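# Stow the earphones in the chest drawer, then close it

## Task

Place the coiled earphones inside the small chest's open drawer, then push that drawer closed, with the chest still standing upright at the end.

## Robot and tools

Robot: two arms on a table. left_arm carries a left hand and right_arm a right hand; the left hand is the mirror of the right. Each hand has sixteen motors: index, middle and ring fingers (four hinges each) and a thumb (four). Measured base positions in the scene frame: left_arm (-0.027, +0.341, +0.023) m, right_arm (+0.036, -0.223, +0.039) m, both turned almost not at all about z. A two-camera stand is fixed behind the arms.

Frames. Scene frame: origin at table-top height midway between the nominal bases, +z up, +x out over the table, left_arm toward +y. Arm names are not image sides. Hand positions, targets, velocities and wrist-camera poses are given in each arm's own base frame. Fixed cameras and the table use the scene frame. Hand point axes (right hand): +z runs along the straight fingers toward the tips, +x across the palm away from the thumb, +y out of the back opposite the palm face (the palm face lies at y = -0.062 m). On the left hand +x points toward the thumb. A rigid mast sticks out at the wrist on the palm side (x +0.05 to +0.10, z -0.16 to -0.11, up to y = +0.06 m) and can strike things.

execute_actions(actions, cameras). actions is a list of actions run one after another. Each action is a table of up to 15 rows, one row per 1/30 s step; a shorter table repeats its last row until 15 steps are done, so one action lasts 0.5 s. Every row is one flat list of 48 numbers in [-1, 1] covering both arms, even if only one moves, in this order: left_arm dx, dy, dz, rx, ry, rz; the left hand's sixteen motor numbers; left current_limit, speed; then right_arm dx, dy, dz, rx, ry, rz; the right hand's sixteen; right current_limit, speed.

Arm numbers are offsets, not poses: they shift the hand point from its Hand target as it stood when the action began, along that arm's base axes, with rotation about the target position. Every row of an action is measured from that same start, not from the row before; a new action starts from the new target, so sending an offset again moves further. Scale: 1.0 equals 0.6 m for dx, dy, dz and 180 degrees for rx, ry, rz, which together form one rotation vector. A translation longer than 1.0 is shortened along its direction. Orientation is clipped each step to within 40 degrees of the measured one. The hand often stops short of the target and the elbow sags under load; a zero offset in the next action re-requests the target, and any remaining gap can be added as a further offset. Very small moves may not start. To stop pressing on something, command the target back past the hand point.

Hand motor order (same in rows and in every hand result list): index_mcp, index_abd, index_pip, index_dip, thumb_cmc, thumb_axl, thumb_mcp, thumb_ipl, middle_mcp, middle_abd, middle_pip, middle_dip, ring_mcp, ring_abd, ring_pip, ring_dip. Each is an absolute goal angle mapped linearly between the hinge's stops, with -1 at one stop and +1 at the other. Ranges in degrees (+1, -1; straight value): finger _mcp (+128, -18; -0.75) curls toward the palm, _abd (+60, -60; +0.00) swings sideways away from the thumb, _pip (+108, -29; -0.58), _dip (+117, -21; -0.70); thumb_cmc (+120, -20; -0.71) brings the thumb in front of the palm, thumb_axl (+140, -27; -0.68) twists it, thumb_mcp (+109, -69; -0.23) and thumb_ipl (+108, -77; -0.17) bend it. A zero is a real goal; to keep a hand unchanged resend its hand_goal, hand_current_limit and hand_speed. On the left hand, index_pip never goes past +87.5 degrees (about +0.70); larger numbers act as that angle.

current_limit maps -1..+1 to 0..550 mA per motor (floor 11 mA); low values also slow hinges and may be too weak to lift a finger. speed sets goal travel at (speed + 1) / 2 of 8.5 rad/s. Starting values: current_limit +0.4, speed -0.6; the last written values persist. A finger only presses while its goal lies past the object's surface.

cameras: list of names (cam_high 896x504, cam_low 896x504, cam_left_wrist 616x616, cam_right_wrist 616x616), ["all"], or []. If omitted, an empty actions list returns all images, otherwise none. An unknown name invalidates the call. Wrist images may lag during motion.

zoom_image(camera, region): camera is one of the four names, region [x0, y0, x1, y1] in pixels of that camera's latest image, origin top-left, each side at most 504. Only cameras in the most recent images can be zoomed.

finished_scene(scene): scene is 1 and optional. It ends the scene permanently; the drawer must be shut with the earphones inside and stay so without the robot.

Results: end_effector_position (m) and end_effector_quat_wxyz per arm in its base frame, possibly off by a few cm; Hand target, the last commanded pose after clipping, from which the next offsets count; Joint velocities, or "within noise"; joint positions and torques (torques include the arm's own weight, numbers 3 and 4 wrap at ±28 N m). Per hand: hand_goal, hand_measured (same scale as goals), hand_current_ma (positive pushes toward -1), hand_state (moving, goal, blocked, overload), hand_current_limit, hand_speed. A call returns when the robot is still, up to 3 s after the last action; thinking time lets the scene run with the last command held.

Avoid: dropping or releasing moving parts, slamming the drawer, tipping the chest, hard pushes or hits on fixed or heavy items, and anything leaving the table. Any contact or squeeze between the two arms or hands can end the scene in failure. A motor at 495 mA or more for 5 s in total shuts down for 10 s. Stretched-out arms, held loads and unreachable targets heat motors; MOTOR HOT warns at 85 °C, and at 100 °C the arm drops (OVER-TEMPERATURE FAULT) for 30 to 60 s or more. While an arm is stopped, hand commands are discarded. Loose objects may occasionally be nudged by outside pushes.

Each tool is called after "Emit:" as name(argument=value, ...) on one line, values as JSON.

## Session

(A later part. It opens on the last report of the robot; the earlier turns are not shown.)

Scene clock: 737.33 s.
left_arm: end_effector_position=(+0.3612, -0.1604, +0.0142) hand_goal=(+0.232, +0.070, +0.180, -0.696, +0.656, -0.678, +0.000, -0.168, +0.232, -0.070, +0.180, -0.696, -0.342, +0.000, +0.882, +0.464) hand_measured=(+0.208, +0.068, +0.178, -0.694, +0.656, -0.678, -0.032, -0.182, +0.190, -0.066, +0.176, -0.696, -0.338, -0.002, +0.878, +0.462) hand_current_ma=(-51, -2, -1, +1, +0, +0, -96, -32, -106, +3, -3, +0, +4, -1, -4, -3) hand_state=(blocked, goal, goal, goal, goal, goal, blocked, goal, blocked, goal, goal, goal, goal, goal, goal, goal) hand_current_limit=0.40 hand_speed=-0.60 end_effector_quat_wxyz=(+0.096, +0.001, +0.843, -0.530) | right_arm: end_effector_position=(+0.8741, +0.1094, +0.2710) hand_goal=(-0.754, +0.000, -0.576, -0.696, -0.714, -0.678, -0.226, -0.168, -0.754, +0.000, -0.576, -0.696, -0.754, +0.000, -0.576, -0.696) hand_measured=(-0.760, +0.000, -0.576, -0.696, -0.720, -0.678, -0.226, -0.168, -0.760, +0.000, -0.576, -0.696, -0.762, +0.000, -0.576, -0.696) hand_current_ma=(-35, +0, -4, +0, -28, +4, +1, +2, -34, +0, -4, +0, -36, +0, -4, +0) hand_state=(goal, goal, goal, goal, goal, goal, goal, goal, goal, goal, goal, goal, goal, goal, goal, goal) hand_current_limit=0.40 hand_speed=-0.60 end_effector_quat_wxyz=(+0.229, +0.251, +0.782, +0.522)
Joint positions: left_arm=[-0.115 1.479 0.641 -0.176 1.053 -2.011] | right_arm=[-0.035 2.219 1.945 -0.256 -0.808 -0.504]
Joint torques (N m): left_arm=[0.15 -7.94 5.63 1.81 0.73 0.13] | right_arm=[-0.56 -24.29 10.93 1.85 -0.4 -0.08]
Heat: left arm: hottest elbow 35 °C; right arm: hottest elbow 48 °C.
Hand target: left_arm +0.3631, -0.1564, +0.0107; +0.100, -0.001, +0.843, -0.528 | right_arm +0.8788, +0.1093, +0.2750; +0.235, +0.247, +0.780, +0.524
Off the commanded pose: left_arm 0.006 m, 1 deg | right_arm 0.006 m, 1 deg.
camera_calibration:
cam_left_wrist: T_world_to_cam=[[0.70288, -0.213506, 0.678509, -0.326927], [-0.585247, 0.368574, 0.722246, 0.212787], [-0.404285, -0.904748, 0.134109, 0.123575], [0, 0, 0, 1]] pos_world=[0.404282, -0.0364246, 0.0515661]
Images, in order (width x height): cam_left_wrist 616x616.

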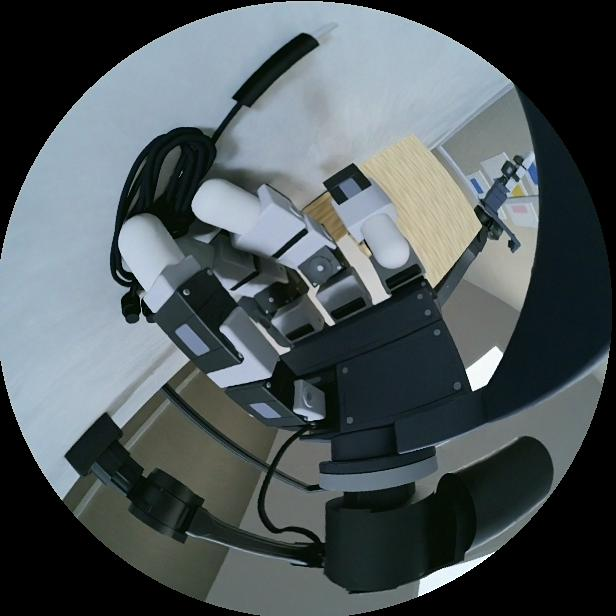

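Emit:
execute_actions(actions=[[[0,0,0,0,0,0,0.315,0.07,0.14,-0.696,0.657,-0.677,0.08,-0.12,0.315,-0.07,0.14,-0.696,-0.342,0,0.883,0.464,0.4,-0.6,0,0,0,0,0,0,-0.754,0,-0.576,-0.696,-0.714,-0.678,-0.226,-0.168,-0.754,0,-0.576,-0.696,-0.754,0,-0.576,-0.696,0.4,-0.6]],[[0,0,0.05,0,0,0,0.315,0.07,0.14,-0.696,0.657,-0.677,0.08,-0.12,0.315,-0.07,0.14,-0.696,-0.342,0,0.883,0.464,0.4,-0.6,0,0,0,0,0,0,-0.754,0,-0.576,-0.696,-0.714,-0.678,-0.226,-0.168,-0.754,0,-0.576,-0.696,-0.754,0,-0.576,-0.696,0.4,-0.6]]], cameras=["cam_left_wrist","cam_low"])

Emit:
zoom_image(camera="cam_left_wrist", region=[20, 60, 320, 360])

Emit:
zoom_image(camera="cam_low", region=[320, 150, 420, 240])

Scene clock: 751.57 s.
left_arm: end_effector_position=(+0.3511, -0.1589, +0.0338) hand_goal=(+0.314, +0.070, +0.140, -0.696, +0.656, -0.678, +0.080, -0.120, +0.314, -0.070, +0.140, -0.696, -0.342, +0.000, +0.882, +0.464) hand_measured=(+0.282, +0.062, +0.134, -0.698, +0.642, -0.680, -0.016, -0.170, +0.230, -0.058, +0.124, -0.702, -0.338, -0.002, +0.878, +0.462) hand_current_ma=(-74, -7, -8, -1, -25, -1, -385, -193, -276, +17, -25, -7, +4, -1, -4, -3) hand_state=(blocked, goal, goal, goal, goal, goal, blocked, blocked, blocked, goal, goal, goal, goal, goal, goal, goal) hand_current_limit=0.40 hand_speed=-0.60 end_effector_quat_wxyz=(+0.091, -0.001, +0.844, -0.528) | right_arm: end_effector_position=(+0.8741, +0.1094, +0.2710) hand_goal=(-0.754, +0.000, -0.576, -0.696, -0.714, -0.678, -0.226, -0.168, -0.754, +0.000, -0.576, -0.696, -0.754, +0.000, -0.576, -0.696) hand_measured=(-0.760, +0.000, -0.576, -0.696, -0.720, -0.678, -0.226, -0.168, -0.760, +0.000, -0.576, -0.696, -0.762, +0.000, -0.576, -0.696) hand_current_ma=(-35, +0, -4, +0, -28, +4, +1, +2, -34, +0, -4, +0, -36, +0, -4, +0) hand_state=(goal, goal, goal, goal, goal, goal, goal, goal, goal, goal, goal, goal, goal, goal, goal, goal) hand_current_limit=0.40 hand_speed=-0.60 end_effector_quat_wxyz=(+0.229, +0.251, +0.782, +0.522)
Joint positions: left_arm=[-0.115 1.407 0.641 -0.262 1.051 -2.009] | right_arm=[-0.035 2.219 1.945 -0.256 -0.808 -0.504]
Joint torques (N m): left_arm=[-0.26 -7.47 8.1 1.02 0.81 0.1] | right_arm=[-0.56 -24.35 10.93 1.87 -0.4 -0.07]
Heat: left arm: hottest elbow 35 °C; right arm: hottest elbow 48 °C.
Hand target: left_arm +0.3631, -0.1564, +0.0407; +0.100, -0.001, +0.843, -0.528 | right_arm +0.8788, +0.1093, +0.2750; +0.235, +0.247, +0.780, +0.524
Off the commanded pose: left_arm 0.014 m, 1 deg | right_arm 0.006 m, 1 deg.
camera_calibration:
cam_left_wrist: T_world_to_cam=[[0.70978, -0.215923, 0.670515, -0.335421], [-0.577766, 0.366099, 0.729492, 0.188806], [-0.402989, -0.905179, 0.135096, 0.11768], [0, 0, 0, 1]] pos_world=[0.394584, -0.0350251, 0.0712742]
Images, in order (width x height): cam_low 896x504, cam_left_wrist 616x616.

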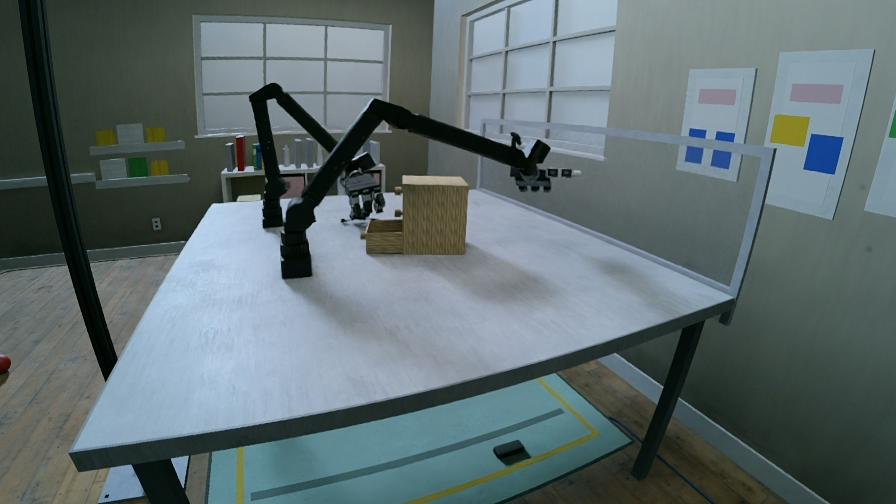

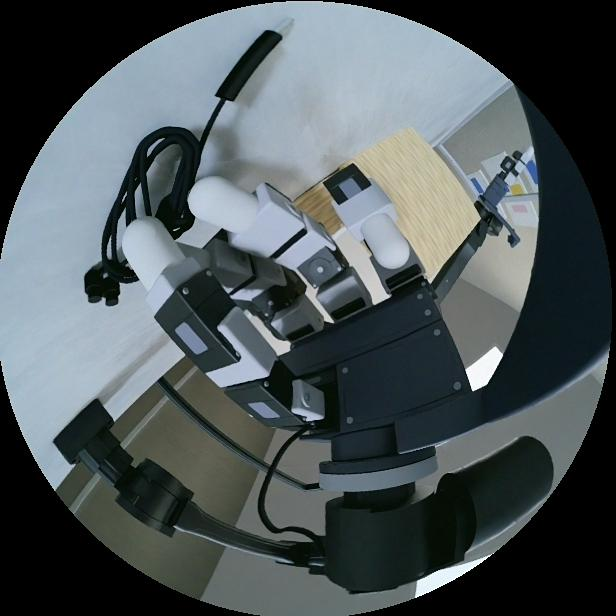

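Scaled by 1.680 from the camera's 616x616 image, which has a finer 880x880 frame.

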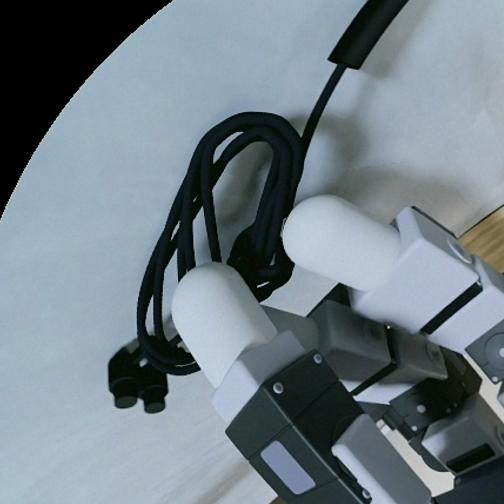

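Scaled by 5.040 from the camera's 896x504 image, which has a finer 1280x720 frame.

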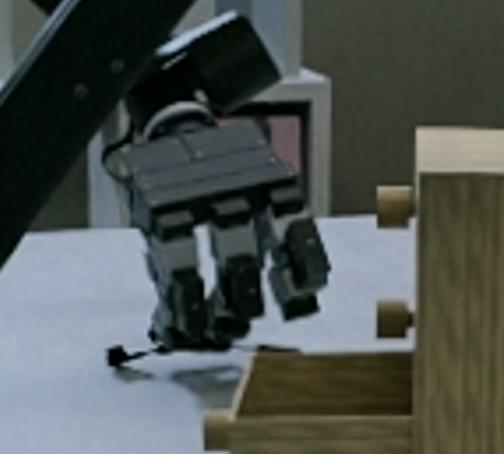

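Emit:
execute_actions(actions=[[[0,0,0.07,0,0,0,0.315,0.07,0.14,-0.696,0.657,-0.677,0.08,-0.12,0.315,-0.07,0.14,-0.696,-0.342,0,0.883,0.464,0.4,-0.6,0,0,0,0,0,0,-0.754,0,-0.576,-0.696,-0.714,-0.678,-0.226,-0.168,-0.754,0,-0.576,-0.696,-0.754,0,-0.576,-0.696,0.4,-0.6]],[[0,0,0.08,0,0,0,0.315,0.07,0.14,-0.696,0.657,-0.677,0.08,-0.12,0.315,-0.07,0.14,-0.696,-0.342,0,0.883,0.464,0.4,-0.6,0,0,0,0,0,0,-0.754,0,-0.576,-0.696,-0.714,-0.678,-0.226,-0.168,-0.754,0,-0.576,-0.696,-0.754,0,-0.576,-0.696,0.4,-0.6]],[[0,0,0.08,0,0,0,0.315,0.07,0.14,-0.696,0.657,-0.677,0.08,-0.12,0.315,-0.07,0.14,-0.696,-0.342,0,0.883,0.464,0.4,-0.6,0,0,0,0,0,0,-0.754,0,-0.576,-0.696,-0.714,-0.678,-0.226,-0.168,-0.754,0,-0.576,-0.696,-0.754,0,-0.576,-0.696,0.4,-0.6]]], cameras=["cam_left_wrist","cam_low"])

Emit:
zoom_image(camera="cam_left_wrist", region=[20, 60, 320, 360])

Emit:
zoom_image(camera="cam_low", region=[320, 120, 440, 240])

Scene clock: 787.67 s.
left_arm: end_effector_position=(+0.3464, -0.1585, +0.1620) hand_goal=(+0.314, +0.070, +0.140, -0.696, +0.656, -0.678, +0.080, -0.120, +0.314, -0.070, +0.140, -0.696, -0.342, +0.000, +0.882, +0.464) hand_measured=(+0.282, +0.060, +0.134, -0.698, +0.640, -0.680, -0.016, -0.170, +0.232, -0.054, +0.124, -0.702, -0.340, -0.002, +0.878, +0.462) hand_current_ma=(-74, -11, -9, -1, -27, -2, -385, -193, -265, +22, -26, -7, +3, -1, -4, -3) hand_state=(blocked, goal, goal, goal, goal, goal, blocked, blocked, blocked, goal, goal, goal, goal, goal, goal, goal) hand_current_limit=0.40 hand_speed=-0.60 end_effector_quat_wxyz=(+0.083, -0.007, +0.845, -0.527) | right_arm: end_effector_position=(+0.8741, +0.1094, +0.2710) hand_goal=(-0.754, +0.000, -0.576, -0.696, -0.714, -0.678, -0.226, -0.168, -0.754, +0.000, -0.576, -0.696, -0.754, +0.000, -0.576, -0.696) hand_measured=(-0.760, +0.000, -0.576, -0.696, -0.720, -0.678, -0.226, -0.168, -0.760, +0.000, -0.576, -0.696, -0.762, +0.000, -0.576, -0.696) hand_current_ma=(-35, +0, -4, +0, -28, +4, +1, +2, -34, +0, -4, +0, -36, +0, -4, +0) hand_state=(goal, goal, goal, goal, goal, goal, goal, goal, goal, goal, goal, goal, goal, goal, goal, goal) hand_current_limit=0.40 hand_speed=-0.60 end_effector_quat_wxyz=(+0.229, +0.251, +0.782, +0.522)
Joint positions: left_arm=[-0.115 1.183 0.844 -0.705 1.051 -2.012] | right_arm=[-0.035 2.219 1.945 -0.256 -0.808 -0.504]
Joint torques (N m): left_arm=[0.21 -5.77 11.4 0.94 0.82 0.12] | right_arm=[-0.56 -24.29 10.93 1.85 -0.4 -0.07]
Heat: left arm: hottest elbow 37 °C; right arm: hottest elbow 49 °C.
Hand target: left_arm +0.3631, -0.1564, +0.1787; +0.100, -0.001, +0.843, -0.528 | right_arm +0.8788, +0.1093, +0.2750; +0.235, +0.247, +0.780, +0.524
Off the commanded pose: left_arm 0.024 m, 2 deg | right_arm 0.006 m, 1 deg.
camera_calibration:
cam_left_wrist: T_world_to_cam=[[0.723215, -0.215679, 0.656081, -0.42031], [-0.563824, 0.364214, 0.741249, 0.0854173], [-0.398826, -0.905997, 0.1418, 0.0961751], [0, 0, 0, 1]] pos_world=[0.390492, -0.034628, 0.198804]
Images, in order (width x height): cam_low 896x504, cam_left_wrist 616x616.

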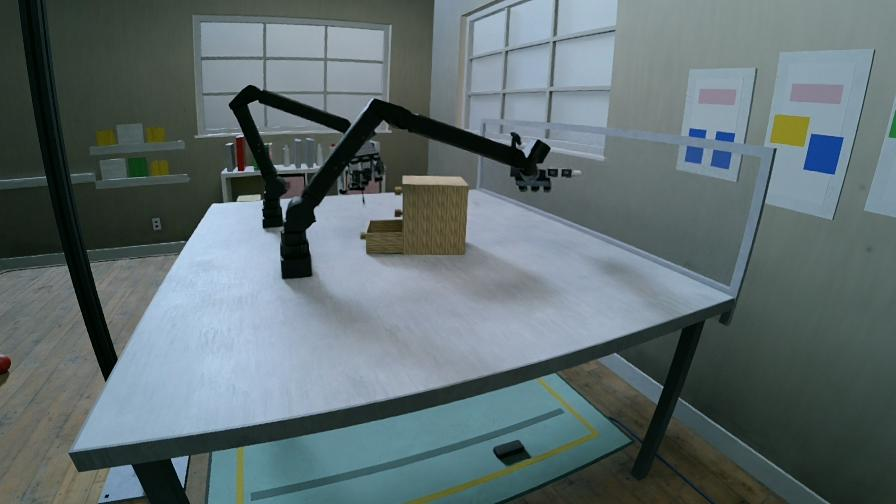

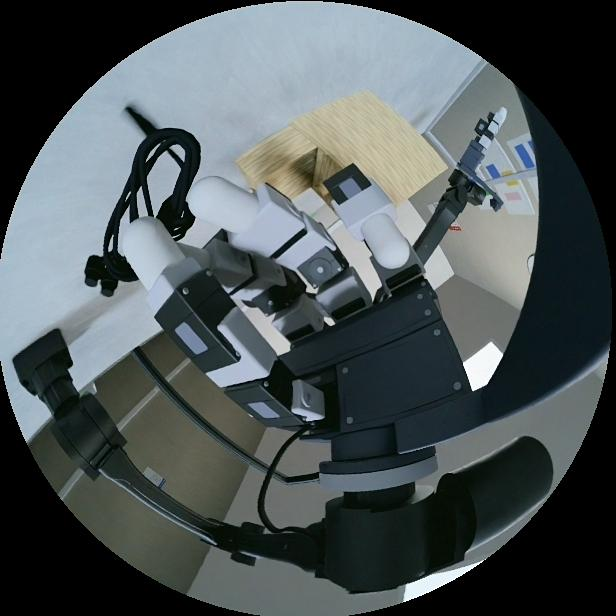

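Scaled by 1.680 from the camera's 616x616 image, which has a finer 880x880 frame.

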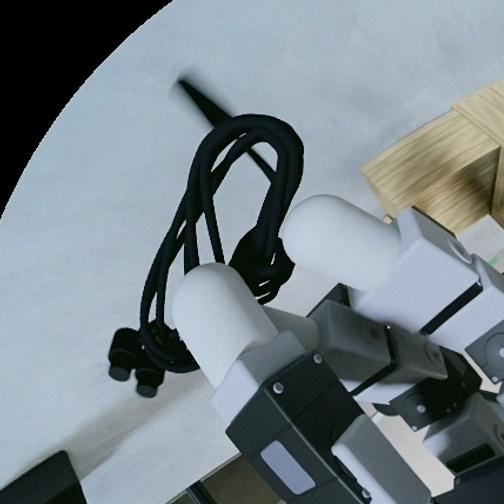

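Scaled by 4.200 from the camera's 896x504 image, which has a finer 1280x720 frame.

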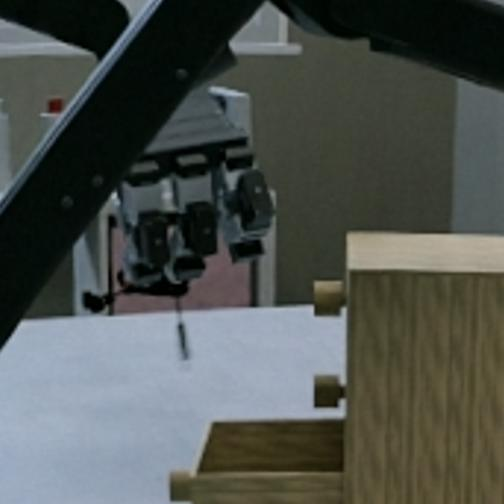

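Emit:
zoom_image(camera="cam_left_wrist", region=[200, 70, 460, 260])

Scaled by 1.938 from the camera's 616x616 image, which has a finer 880x880 frame.

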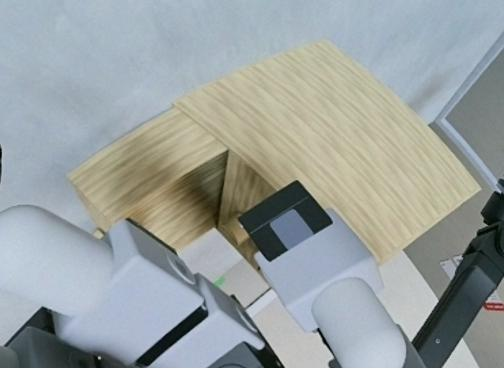

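Emit:
execute_actions(actions=[[[-0.0107,-0.05,0.01,-0.003,-0.0516,-0.0477,0.315,0.07,0.14,-0.696,0.657,-0.677,0.08,-0.12,0.315,-0.07,0.14,-0.696,-0.342,0,0.883,0.464,0.4,-0.6,0,0,0,0,0,0,-0.754,0,-0.576,-0.696,-0.714,-0.678,-0.226,-0.168,-0.754,0,-0.576,-0.696,-0.754,0,-0.576,-0.696,0.4,-0.6]],[[-0.0107,-0.0822,0,-0.003,-0.0516,-0.0477,0.315,0.07,0.14,-0.696,0.657,-0.677,0.08,-0.12,0.315,-0.07,0.14,-0.696,-0.342,0,0.883,0.464,0.4,-0.6,0,0,0,0,0,0,-0.754,0,-0.576,-0.696,-0.714,-0.678,-0.226,-0.168,-0.754,0,-0.576,-0.696,-0.754,0,-0.576,-0.696,0.4,-0.6]],[[-0.0107,-0.0822,0,-0.003,-0.0516,-0.0477,0.315,0.07,0.14,-0.696,0.657,-0.677,0.08,-0.12,0.315,-0.07,0.14,-0.696,-0.342,0,0.883,0.464,0.4,-0.6,0,0,0,0,0,0,-0.754,0,-0.576,-0.696,-0.714,-0.678,-0.226,-0.168,-0.754,0,-0.576,-0.696,-0.754,0,-0.576,-0.696,0.4,-0.6]]], cameras=["cam_high","cam_left_wrist","cam_low"])

Scene clock: 830.20 s.
left_arm: end_effector_position=(+0.3394, -0.2852, +0.1882) hand_goal=(+0.314, +0.070, +0.140, -0.696, +0.656, -0.678, +0.080, -0.120, +0.314, -0.070, +0.140, -0.696, -0.342, +0.000, +0.882, +0.464) hand_measured=(+0.282, +0.056, +0.134, -0.698, +0.638, -0.680, -0.016, -0.170, +0.242, -0.054, +0.124, -0.702, -0.338, -0.002, +0.878, +0.462) hand_current_ma=(-72, -20, -9, -1, -34, -3, -385, -193, -223, +23, -26, -8, +3, -1, -4, -3) hand_state=(blocked, goal, goal, goal, goal, goal, blocked, blocked, blocked, goal, goal, goal, goal, goal, goal, goal) hand_current_limit=0.40 hand_speed=-0.60 end_effector_quat_wxyz=(+0.174, +0.308, +0.767, -0.535) | right_arm: end_effector_position=(+0.8741, +0.1094, +0.2710) hand_goal=(-0.754, +0.000, -0.576, -0.696, -0.714, -0.678, -0.226, -0.168, -0.754, +0.000, -0.576, -0.696, -0.754, +0.000, -0.576, -0.696) hand_measured=(-0.760, +0.000, -0.576, -0.696, -0.720, -0.678, -0.226, -0.168, -0.760, +0.000, -0.576, -0.696, -0.762, +0.000, -0.576, -0.696) hand_current_ma=(-35, +0, -4, +0, -28, +4, +1, +2, -34, +0, -4, +0, -36, +0, -4, +0) hand_state=(goal, goal, goal, goal, goal, goal, goal, goal, goal, goal, goal, goal, goal, goal, goal, goal) hand_current_limit=0.40 hand_speed=-0.60 end_effector_quat_wxyz=(+0.229, +0.251, +0.782, +0.522)
Joint positions: left_arm=[-0.45 1.163 0.829 -0.478 1.04 -1.707] | right_arm=[-0.035 2.219 1.945 -0.256 -0.808 -0.504]
Joint torques (N m): left_arm=[-0.5 -5.83 8.28 2.41 0.64 0.28] | right_arm=[-0.62 -24.29 10.92 1.87 -0.4 -0.08]
Heat: left arm: hottest elbow 41 °C; right arm: hottest elbow 49 °C.
Hand target: left_arm +0.3438, -0.2850, +0.1846; +0.179, +0.310, +0.766, -0.533 | right_arm +0.8788, +0.1093, +0.2750; +0.235, +0.247, +0.780, +0.524
Off the commanded pose: left_arm 0.006 m, 1 deg | right_arm 0.006 m, 1 deg.
camera_calibration:
cam_left_wrist: T_world_to_cam=[[0.169804, -0.388534, 0.905653, -0.368179], [-0.628525, 0.665127, 0.40319, 0.279586], [-0.759027, -0.637689, -0.131262, 0.225126], [0, 0, 0, 1]] pos_world=[0.409122, -0.185449, 0.250267]
Images, in order (width x height): cam_high 896x504, cam_low 896x504, cam_left_wrist 616x616.

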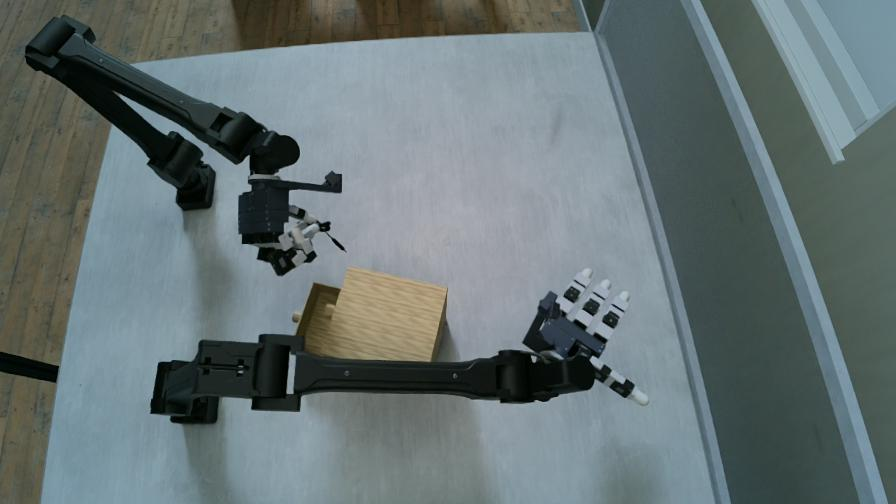

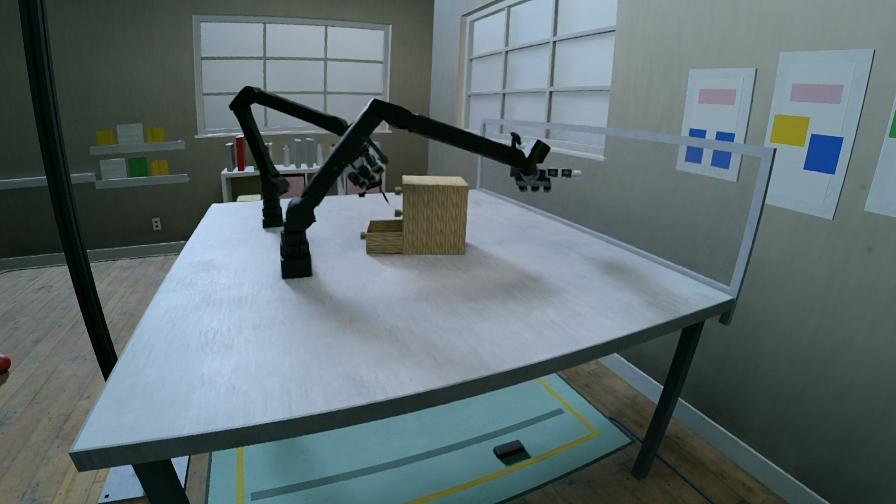

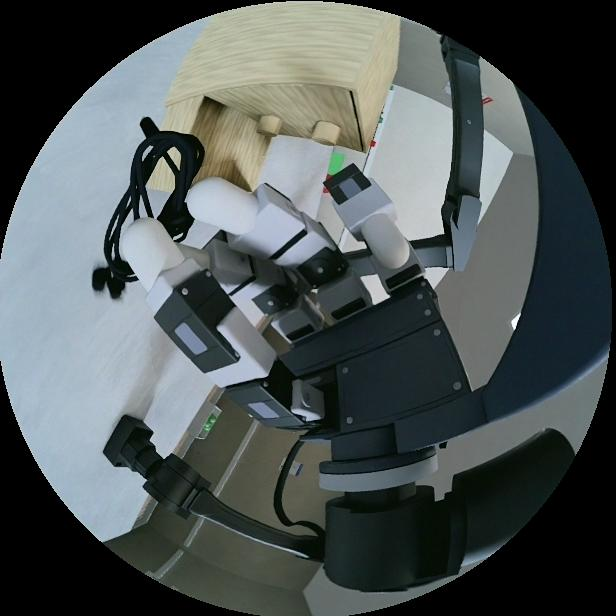

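Emit:
execute_actions(actions=[[[-0.0107,-0.0822,0,-0.003,-0.0516,-0.0477,0.315,0.07,0.14,-0.696,0.657,-0.677,0.08,-0.12,0.315,-0.07,0.14,-0.696,-0.342,0,0.883,0.464,0.4,-0.6,0,0,0,0,0,0,-0.754,0,-0.576,-0.696,-0.714,-0.678,-0.226,-0.168,-0.754,0,-0.576,-0.696,-0.754,0,-0.576,-0.696,0.4,-0.6]],[[-0.0107,-0.0822,0,-0.003,-0.0516,-0.0477,0.315,0.07,0.14,-0.696,0.657,-0.677,0.08,-0.12,0.315,-0.07,0.14,-0.696,-0.342,0,0.883,0.464,0.4,-0.6,0,0,0,0,0,0,-0.754,0,-0.576,-0.696,-0.714,-0.678,-0.226,-0.168,-0.754,0,-0.576,-0.696,-0.754,0,-0.576,-0.696,0.4,-0.6]],[[-0.0107,-0.105,0,-0.003,-0.0516,-0.0477,0.315,0.07,0.14,-0.696,0.657,-0.677,0.08,-0.12,0.315,-0.07,0.14,-0.696,-0.342,0,0.883,0.464,0.4,-0.6,0,0,0,0,0,0,-0.754,0,-0.576,-0.696,-0.714,-0.678,-0.226,-0.168,-0.754,0,-0.576,-0.696,-0.754,0,-0.576,-0.696,0.4,-0.6]]], cameras=["cam_high","cam_left_wrist","cam_low"])

Emit:
zoom_image(camera="cam_low", region=[320, 120, 480, 270])

Emit:
zoom_image(camera="cam_high", region=[240, 180, 420, 380])

Scene clock: 852.43 s.
left_arm: end_effector_position=(+0.3058, -0.4319, +0.1557) hand_goal=(+0.314, +0.070, +0.140, -0.696, +0.656, -0.678, +0.080, -0.120, +0.314, -0.070, +0.140, -0.696, -0.342, +0.000, +0.882, +0.464) hand_measured=(+0.284, +0.052, +0.134, -0.698, +0.634, -0.682, -0.016, -0.170, +0.248, -0.054, +0.124, -0.702, -0.340, -0.002, +0.878, +0.462) hand_current_ma=(-71, -27, -9, -1, -40, -4, -385, -193, -197, +24, -26, -8, +1, -1, -4, -3) hand_state=(blocked, goal, goal, goal, blocked, goal, blocked, blocked, blocked, goal, goal, goal, goal, goal, goal, goal) hand_current_limit=0.40 hand_speed=-0.60 end_effector_quat_wxyz=(+0.213, +0.581, +0.621, -0.481) | right_arm: end_effector_position=(+0.8741, +0.1094, +0.2710) hand_goal=(-0.754, +0.000, -0.576, -0.696, -0.714, -0.678, -0.226, -0.168, -0.754, +0.000, -0.576, -0.696, -0.754, +0.000, -0.576, -0.696) hand_measured=(-0.760, +0.000, -0.576, -0.696, -0.720, -0.678, -0.226, -0.168, -0.760, +0.000, -0.576, -0.696, -0.762, +0.000, -0.576, -0.696) hand_current_ma=(-35, +0, -4, +0, -28, +4, +1, +2, -34, +0, -4, +0, -36, +0, -4, +0) hand_state=(goal, goal, goal, goal, goal, goal, goal, goal, goal, goal, goal, goal, goal, goal, goal, goal) hand_current_limit=0.40 hand_speed=-0.60 end_effector_quat_wxyz=(+0.229, +0.251, +0.782, +0.522)
Joint positions: left_arm=[-0.787 1.376 0.892 -0.367 0.937 -1.229] | right_arm=[-0.035 2.219 1.945 -0.256 -0.808 -0.504]
Joint torques (N m): left_arm=[-0.15 -9.41 12.3 1.73 0.64 0.41] | right_arm=[-0.56 -24.29 10.93 1.87 -0.4 -0.07]
Heat: left arm: hottest elbow 42 °C; right arm: hottest elbow 49 °C.
Hand target: left_arm +0.3246, -0.4466, +0.1847; +0.239, +0.587, +0.606, -0.480 | right_arm +0.8788, +0.1093, +0.2750; +0.235, +0.247, +0.780, +0.524
Off the commanded pose: left_arm 0.037 m, 3 deg | right_arm 0.006 m, 1 deg.
camera_calibration:
cam_left_wrist: T_world_to_cam=[[-0.403529, -0.330038, 0.853369, -0.181245], [-0.38731, 0.906609, 0.167483, 0.43647], [-0.828948, -0.262934, -0.49367, 0.34141], [0, 0, 0, 1]] pos_world=[0.378923, -0.365758, 0.250112]
Images, in order (width x height): cam_high 896x504, cam_low 896x504, cam_left_wrist 616x616.

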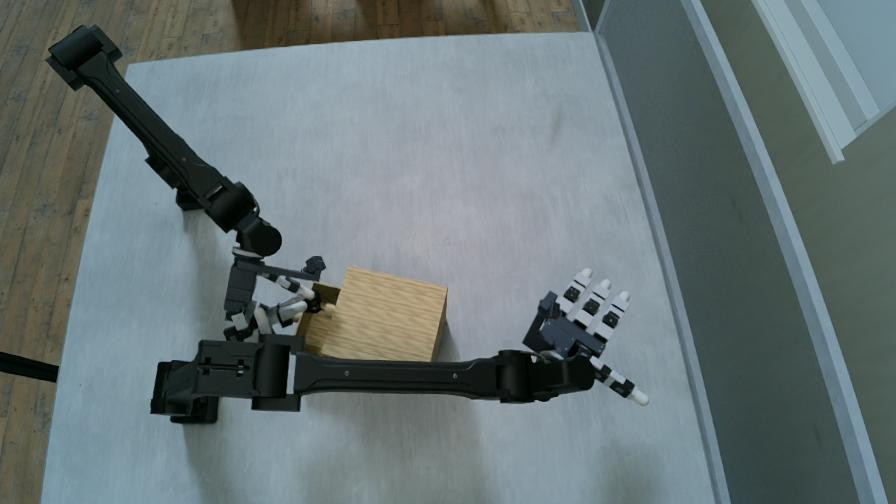

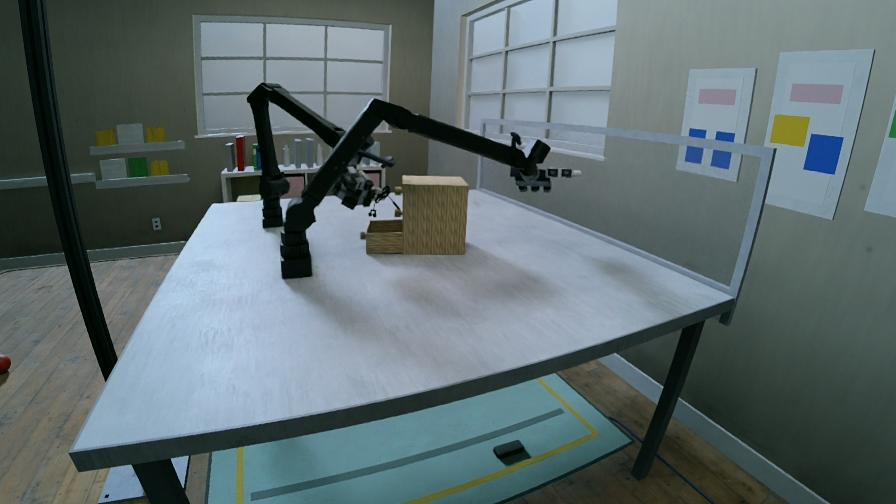

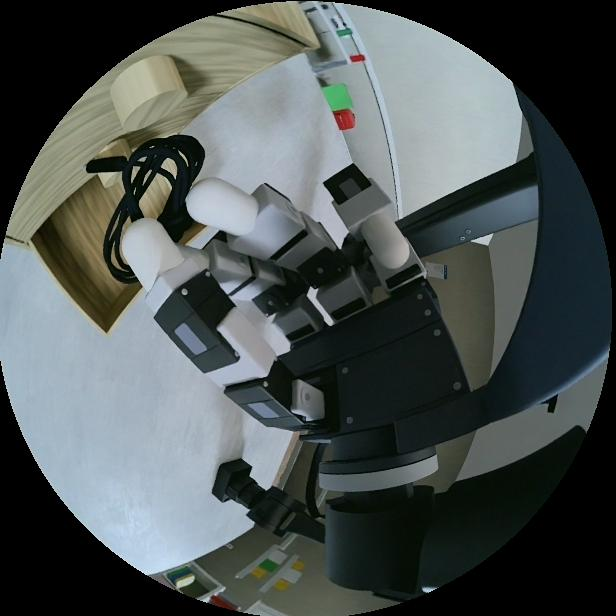

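Scaled by 3.150 from the camera's 896x504 image, which has a finer 1280x720 frame.

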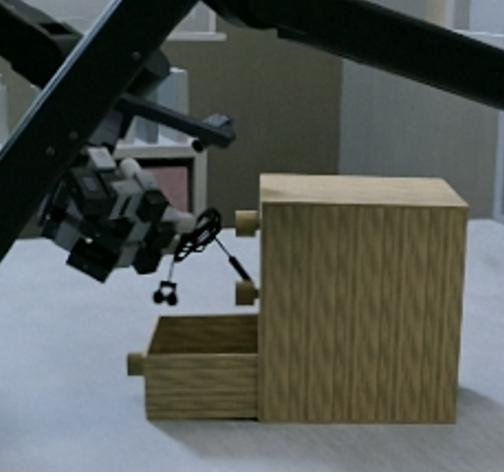

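Scaled by 2.520 from the camera's 896x504 image, which has a finer 1280x720 frame.

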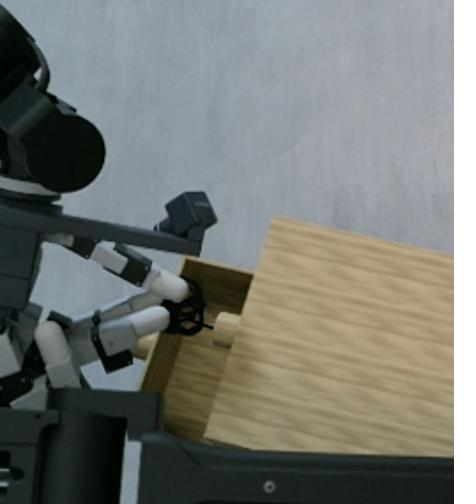

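Emit:
zoom_image(camera="cam_left_wrist", region=[20, 40, 260, 340])

Scaled by 1.680 from the camera's 616x616 image, which has a finer 880x880 frame.

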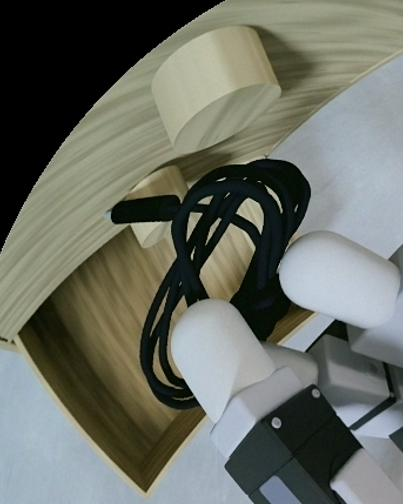

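Emit:
execute_actions(actions=[[[-0.009,0.009,-0.06,0,0,0,0.315,0.07,0.14,-0.696,0.657,-0.677,0.08,-0.12,0.315,-0.07,0.14,-0.696,-0.342,0,0.883,0.464,0.4,-0.6,0,0,0,0,0,0,-0.754,0,-0.576,-0.696,-0.714,-0.678,-0.226,-0.168,-0.754,0,-0.576,-0.696,-0.754,0,-0.576,-0.696,0.4,-0.6]],[[-0.009,0.009,-0.045,0,0,0,0.315,0.07,0.14,-0.696,0.657,-0.677,0.08,-0.12,0.315,-0.07,0.14,-0.696,-0.342,0,0.883,0.464,0.4,-0.6,0,0,0,0,0,0,-0.754,0,-0.576,-0.696,-0.714,-0.678,-0.226,-0.168,-0.754,0,-0.576,-0.696,-0.754,0,-0.576,-0.696,0.4,-0.6]]], cameras=["cam_high","cam_left_wrist","cam_low"])

Emit:
zoom_image(camera="cam_low", region=[330, 160, 450, 270])

Emit:
zoom_image(camera="cam_high", region=[240, 220, 400, 380])

Emit:
zoom_image(camera="cam_left_wrist", region=[20, 40, 260, 340])

Scene clock: 885.53 s.
left_arm: end_effector_position=(+0.3089, -0.4354, +0.1199) hand_goal=(+0.314, +0.070, +0.140, -0.696, +0.656, -0.678, +0.080, -0.120, +0.314, -0.070, +0.140, -0.696, -0.342, +0.000, +0.882, +0.464) hand_measured=(+0.284, +0.050, +0.134, -0.698, +0.634, -0.682, -0.016, -0.170, +0.248, -0.054, +0.124, -0.702, -0.340, -0.002, +0.878, +0.462) hand_current_ma=(-71, -29, -9, -1, -41, -4, -385, -193, -197, +24, -26, -8, +1, -1, -4, -3) hand_state=(blocked, goal, goal, goal, blocked, goal, blocked, blocked, blocked, goal, goal, goal, goal, goal, goal, goal) hand_current_limit=0.40 hand_speed=-0.60 end_effector_quat_wxyz=(+0.231, +0.587, +0.608, -0.481) | right_arm: end_effector_position=(+0.8741, +0.1094, +0.2710) hand_goal=(-0.754, +0.000, -0.576, -0.696, -0.714, -0.678, -0.226, -0.168, -0.754, +0.000, -0.576, -0.696, -0.754, +0.000, -0.576, -0.696) hand_measured=(-0.760, +0.000, -0.576, -0.696, -0.720, -0.678, -0.226, -0.168, -0.760, +0.000, -0.576, -0.696, -0.762, +0.000, -0.576, -0.696) hand_current_ma=(-35, +0, -4, +0, -28, +4, +1, +2, -34, +0, -4, +0, -36, +0, -4, +0) hand_state=(goal, goal, goal, goal, goal, goal, goal, goal, goal, goal, goal, goal, goal, goal, goal, goal) hand_current_limit=0.40 hand_speed=-0.60 end_effector_quat_wxyz=(+0.229, +0.251, +0.782, +0.522)
Joint positions: left_arm=[-0.787 1.438 0.823 -0.199 0.938 -1.22] | right_arm=[-0.035 2.219 1.945 -0.256 -0.808 -0.504]
Joint torques (N m): left_arm=[-0.5 -9.76 7.58 2.65 0.61 0.34] | right_arm=[-0.5 -24.29 10.93 1.87 -0.4 -0.07]
Heat: left arm: hottest elbow 51 °C; right arm: hottest elbow 50 °C.
Hand target: left_arm +0.3138, -0.4357, +0.1217; +0.239, +0.587, +0.606, -0.480 | right_arm +0.8788, +0.1093, +0.2750; +0.235, +0.247, +0.780, +0.524
Off the commanded pose: left_arm 0.005 m, 1 deg | right_arm 0.006 m, 1 deg.
camera_calibration:
cam_left_wrist: T_world_to_cam=[[-0.433333, -0.3029, 0.848808, -0.128956], [-0.38805, 0.91276, 0.127614, 0.454467], [-0.813412, -0.274081, -0.513069, 0.318058], [0, 0, 0, 1]] pos_world=[0.379187, -0.366706, 0.214648]
Images, in order (width x height): cam_high 896x504, cam_low 896x504, cam_left_wrist 616x616.

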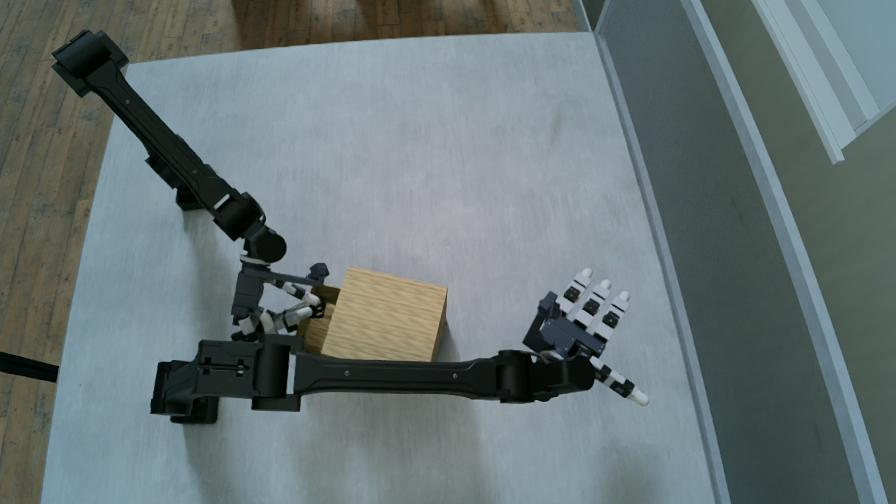

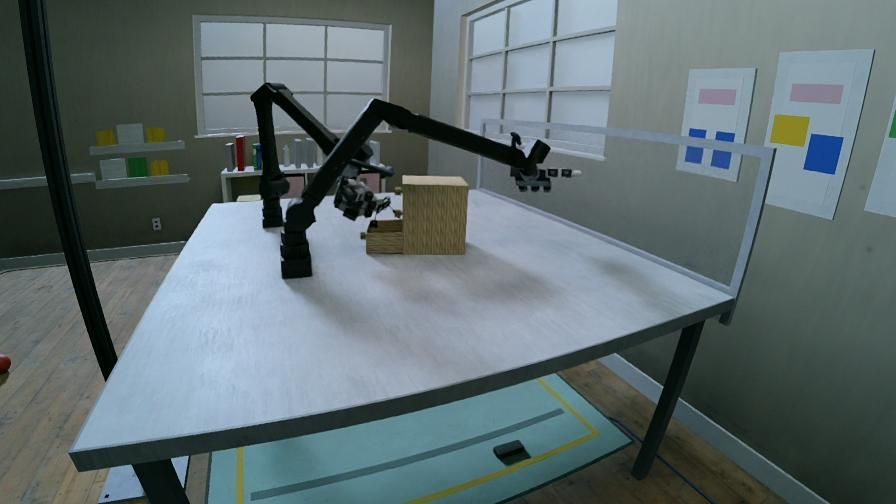

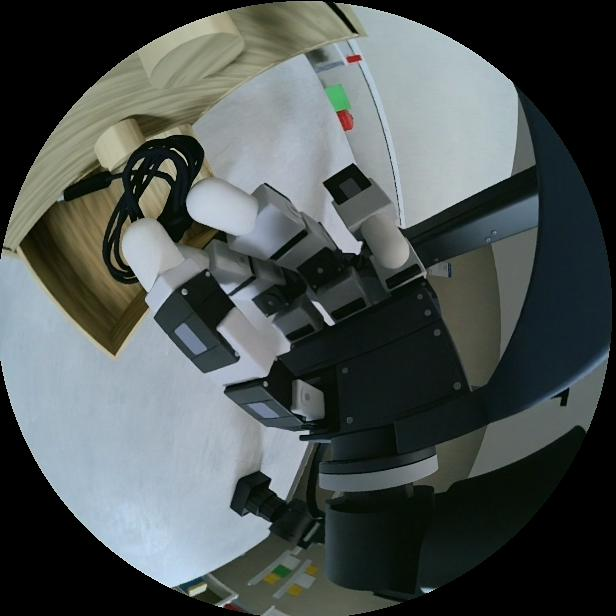

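Scaled by 4.200 from the camera's 896x504 image, which has a finer 1280x720 frame.

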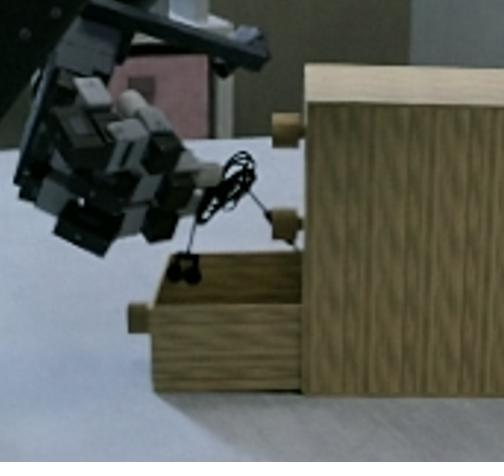

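Scaled by 3.150 from the camera's 896x504 image, which has a finer 1280x720 frame.

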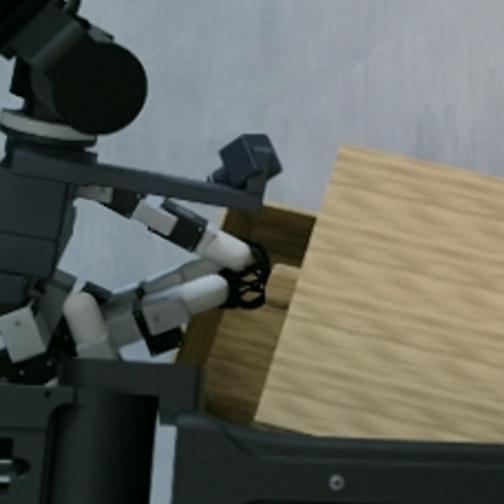

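Scaled by 1.680 from the camera's 616x616 image, which has a finer 880x880 frame.

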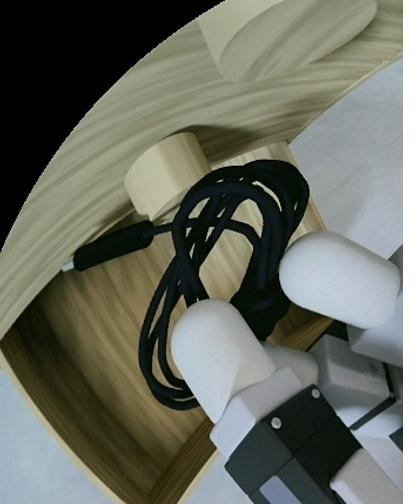

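Emit:
execute_actions(actions=[[[0.003,0,-0.05,0,0,0,0.315,0.07,0.14,-0.696,0.657,-0.677,0.08,-0.12,0.315,-0.07,0.14,-0.696,-0.342,0,0.883,0.464,0.4,-0.6,0,0,0,0,0,0,-0.754,0,-0.576,-0.696,-0.714,-0.678,-0.226,-0.168,-0.754,0,-0.576,-0.696,-0.754,0,-0.576,-0.696,0.4,-0.6]]], cameras=["cam_high","cam_left_wrist","cam_low"])

Emit:
zoom_image(camera="cam_low", region=[330, 160, 450, 270])

Emit:
zoom_image(camera="cam_high", region=[240, 220, 400, 380])

Emit:
zoom_image(camera="cam_left_wrist", region=[0, 40, 260, 340])

Scene clock: 904.37 s.
left_arm: end_effector_position=(+0.3098, -0.4369, +0.0899) hand_goal=(+0.314, +0.070, +0.140, -0.696, +0.656, -0.678, +0.080, -0.120, +0.314, -0.070, +0.140, -0.696, -0.342, +0.000, +0.882, +0.464) hand_measured=(+0.284, +0.050, +0.134, -0.698, +0.634, -0.682, -0.016, -0.170, +0.248, -0.054, +0.124, -0.702, -0.340, -0.002, +0.878, +0.462) hand_current_ma=(-71, -29, -9, -1, -41, -4, -385, -193, -197, +24, -26, -8, +1, -1, -4, -3) hand_state=(blocked, goal, goal, goal, blocked, goal, blocked, blocked, blocked, goal, goal, goal, goal, goal, goal, goal) hand_current_limit=0.40 hand_speed=-0.60 end_effector_quat_wxyz=(+0.230, +0.588, +0.608, -0.482) | right_arm: end_effector_position=(+0.8741, +0.1094, +0.2710) hand_goal=(-0.754, +0.000, -0.576, -0.696, -0.714, -0.678, -0.226, -0.168, -0.754, +0.000, -0.576, -0.696, -0.754, +0.000, -0.576, -0.696) hand_measured=(-0.760, +0.000, -0.576, -0.696, -0.720, -0.678, -0.226, -0.168, -0.760, +0.000, -0.576, -0.696, -0.762, +0.000, -0.576, -0.696) hand_current_ma=(-35, +0, -4, +0, -28, +4, +1, +2, -34, +0, -4, +0, -36, +0, -4, +0) hand_state=(goal, goal, goal, goal, goal, goal, goal, goal, goal, goal, goal, goal, goal, goal, goal, goal) hand_current_limit=0.40 hand_speed=-0.60 end_effector_quat_wxyz=(+0.229, +0.251, +0.782, +0.522)
Joint positions: left_arm=[-0.787 1.5 0.792 -0.108 0.94 -1.217] | right_arm=[-0.035 2.219 1.945 -0.256 -0.808 -0.504]
Joint torques (N m): left_arm=[-0.15 -10.4 6.99 2.61 0.59 0.35] | right_arm=[-0.56 -24.29 10.93 1.87 -0.4 -0.07]
Heat: left arm: hottest elbow 45 °C; right arm: hottest elbow 50 °C.
Hand target: left_arm +0.3156, -0.4358, +0.0916; +0.239, +0.587, +0.606, -0.481 | right_arm +0.8788, +0.1093, +0.2750; +0.235, +0.247, +0.780, +0.524
Off the commanded pose: left_arm 0.006 m, 1 deg | right_arm 0.006 m, 1 deg.
camera_calibration:
cam_left_wrist: T_world_to_cam=[[-0.433661, -0.301235, 0.849232, -0.102871], [-0.385088, 0.91402, 0.127571, 0.459611], [-0.814644, -0.271706, -0.512377, 0.30431], [0, 0, 0, 1]] pos_world=[0.380284, -0.368399, 0.18465]
Images, in order (width x height): cam_high 896x504, cam_low 896x504, cam_left_wrist 616x616.

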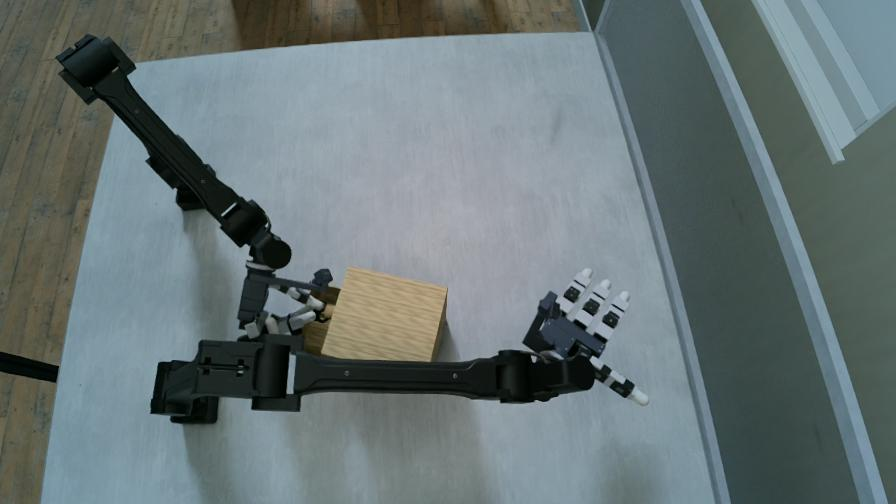

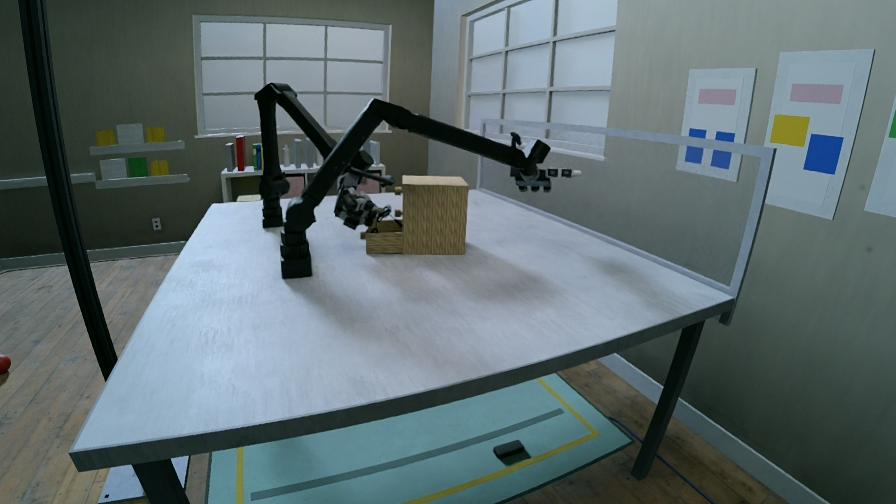

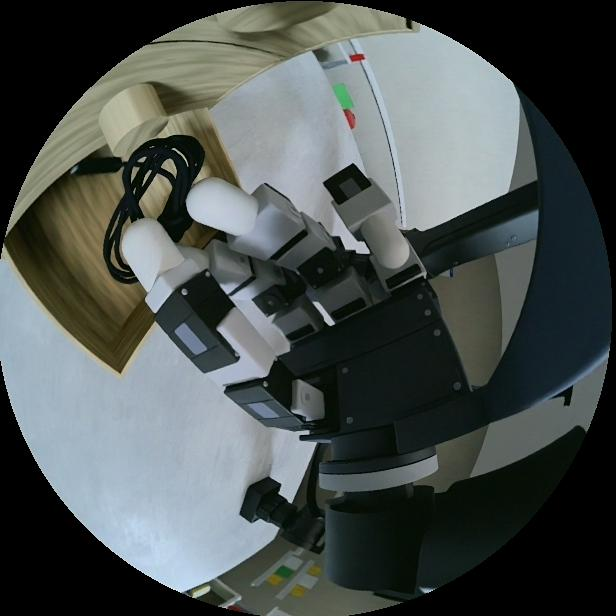

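Scaled by 4.200 from the camera's 896x504 image, which has a finer 1280x720 frame.

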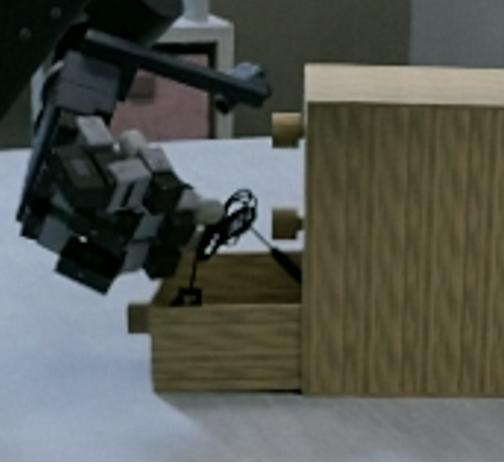

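Scaled by 3.150 from the camera's 896x504 image, which has a finer 1280x720 frame.

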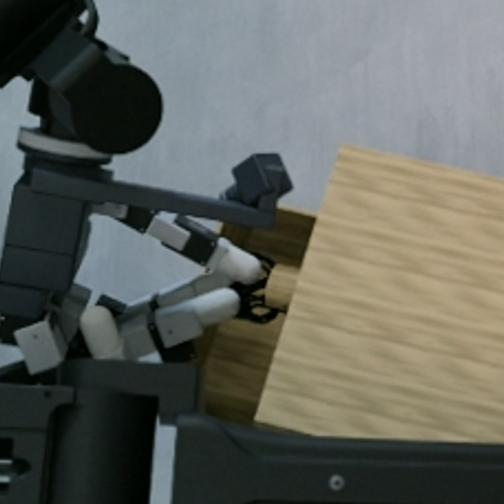

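Scaled by 1.680 from the camera's 616x616 image, which has a finer 880x880 frame.

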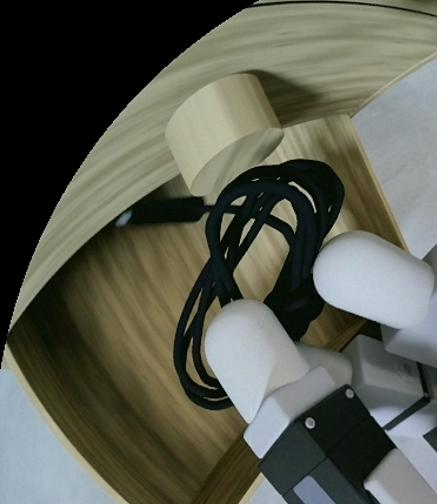

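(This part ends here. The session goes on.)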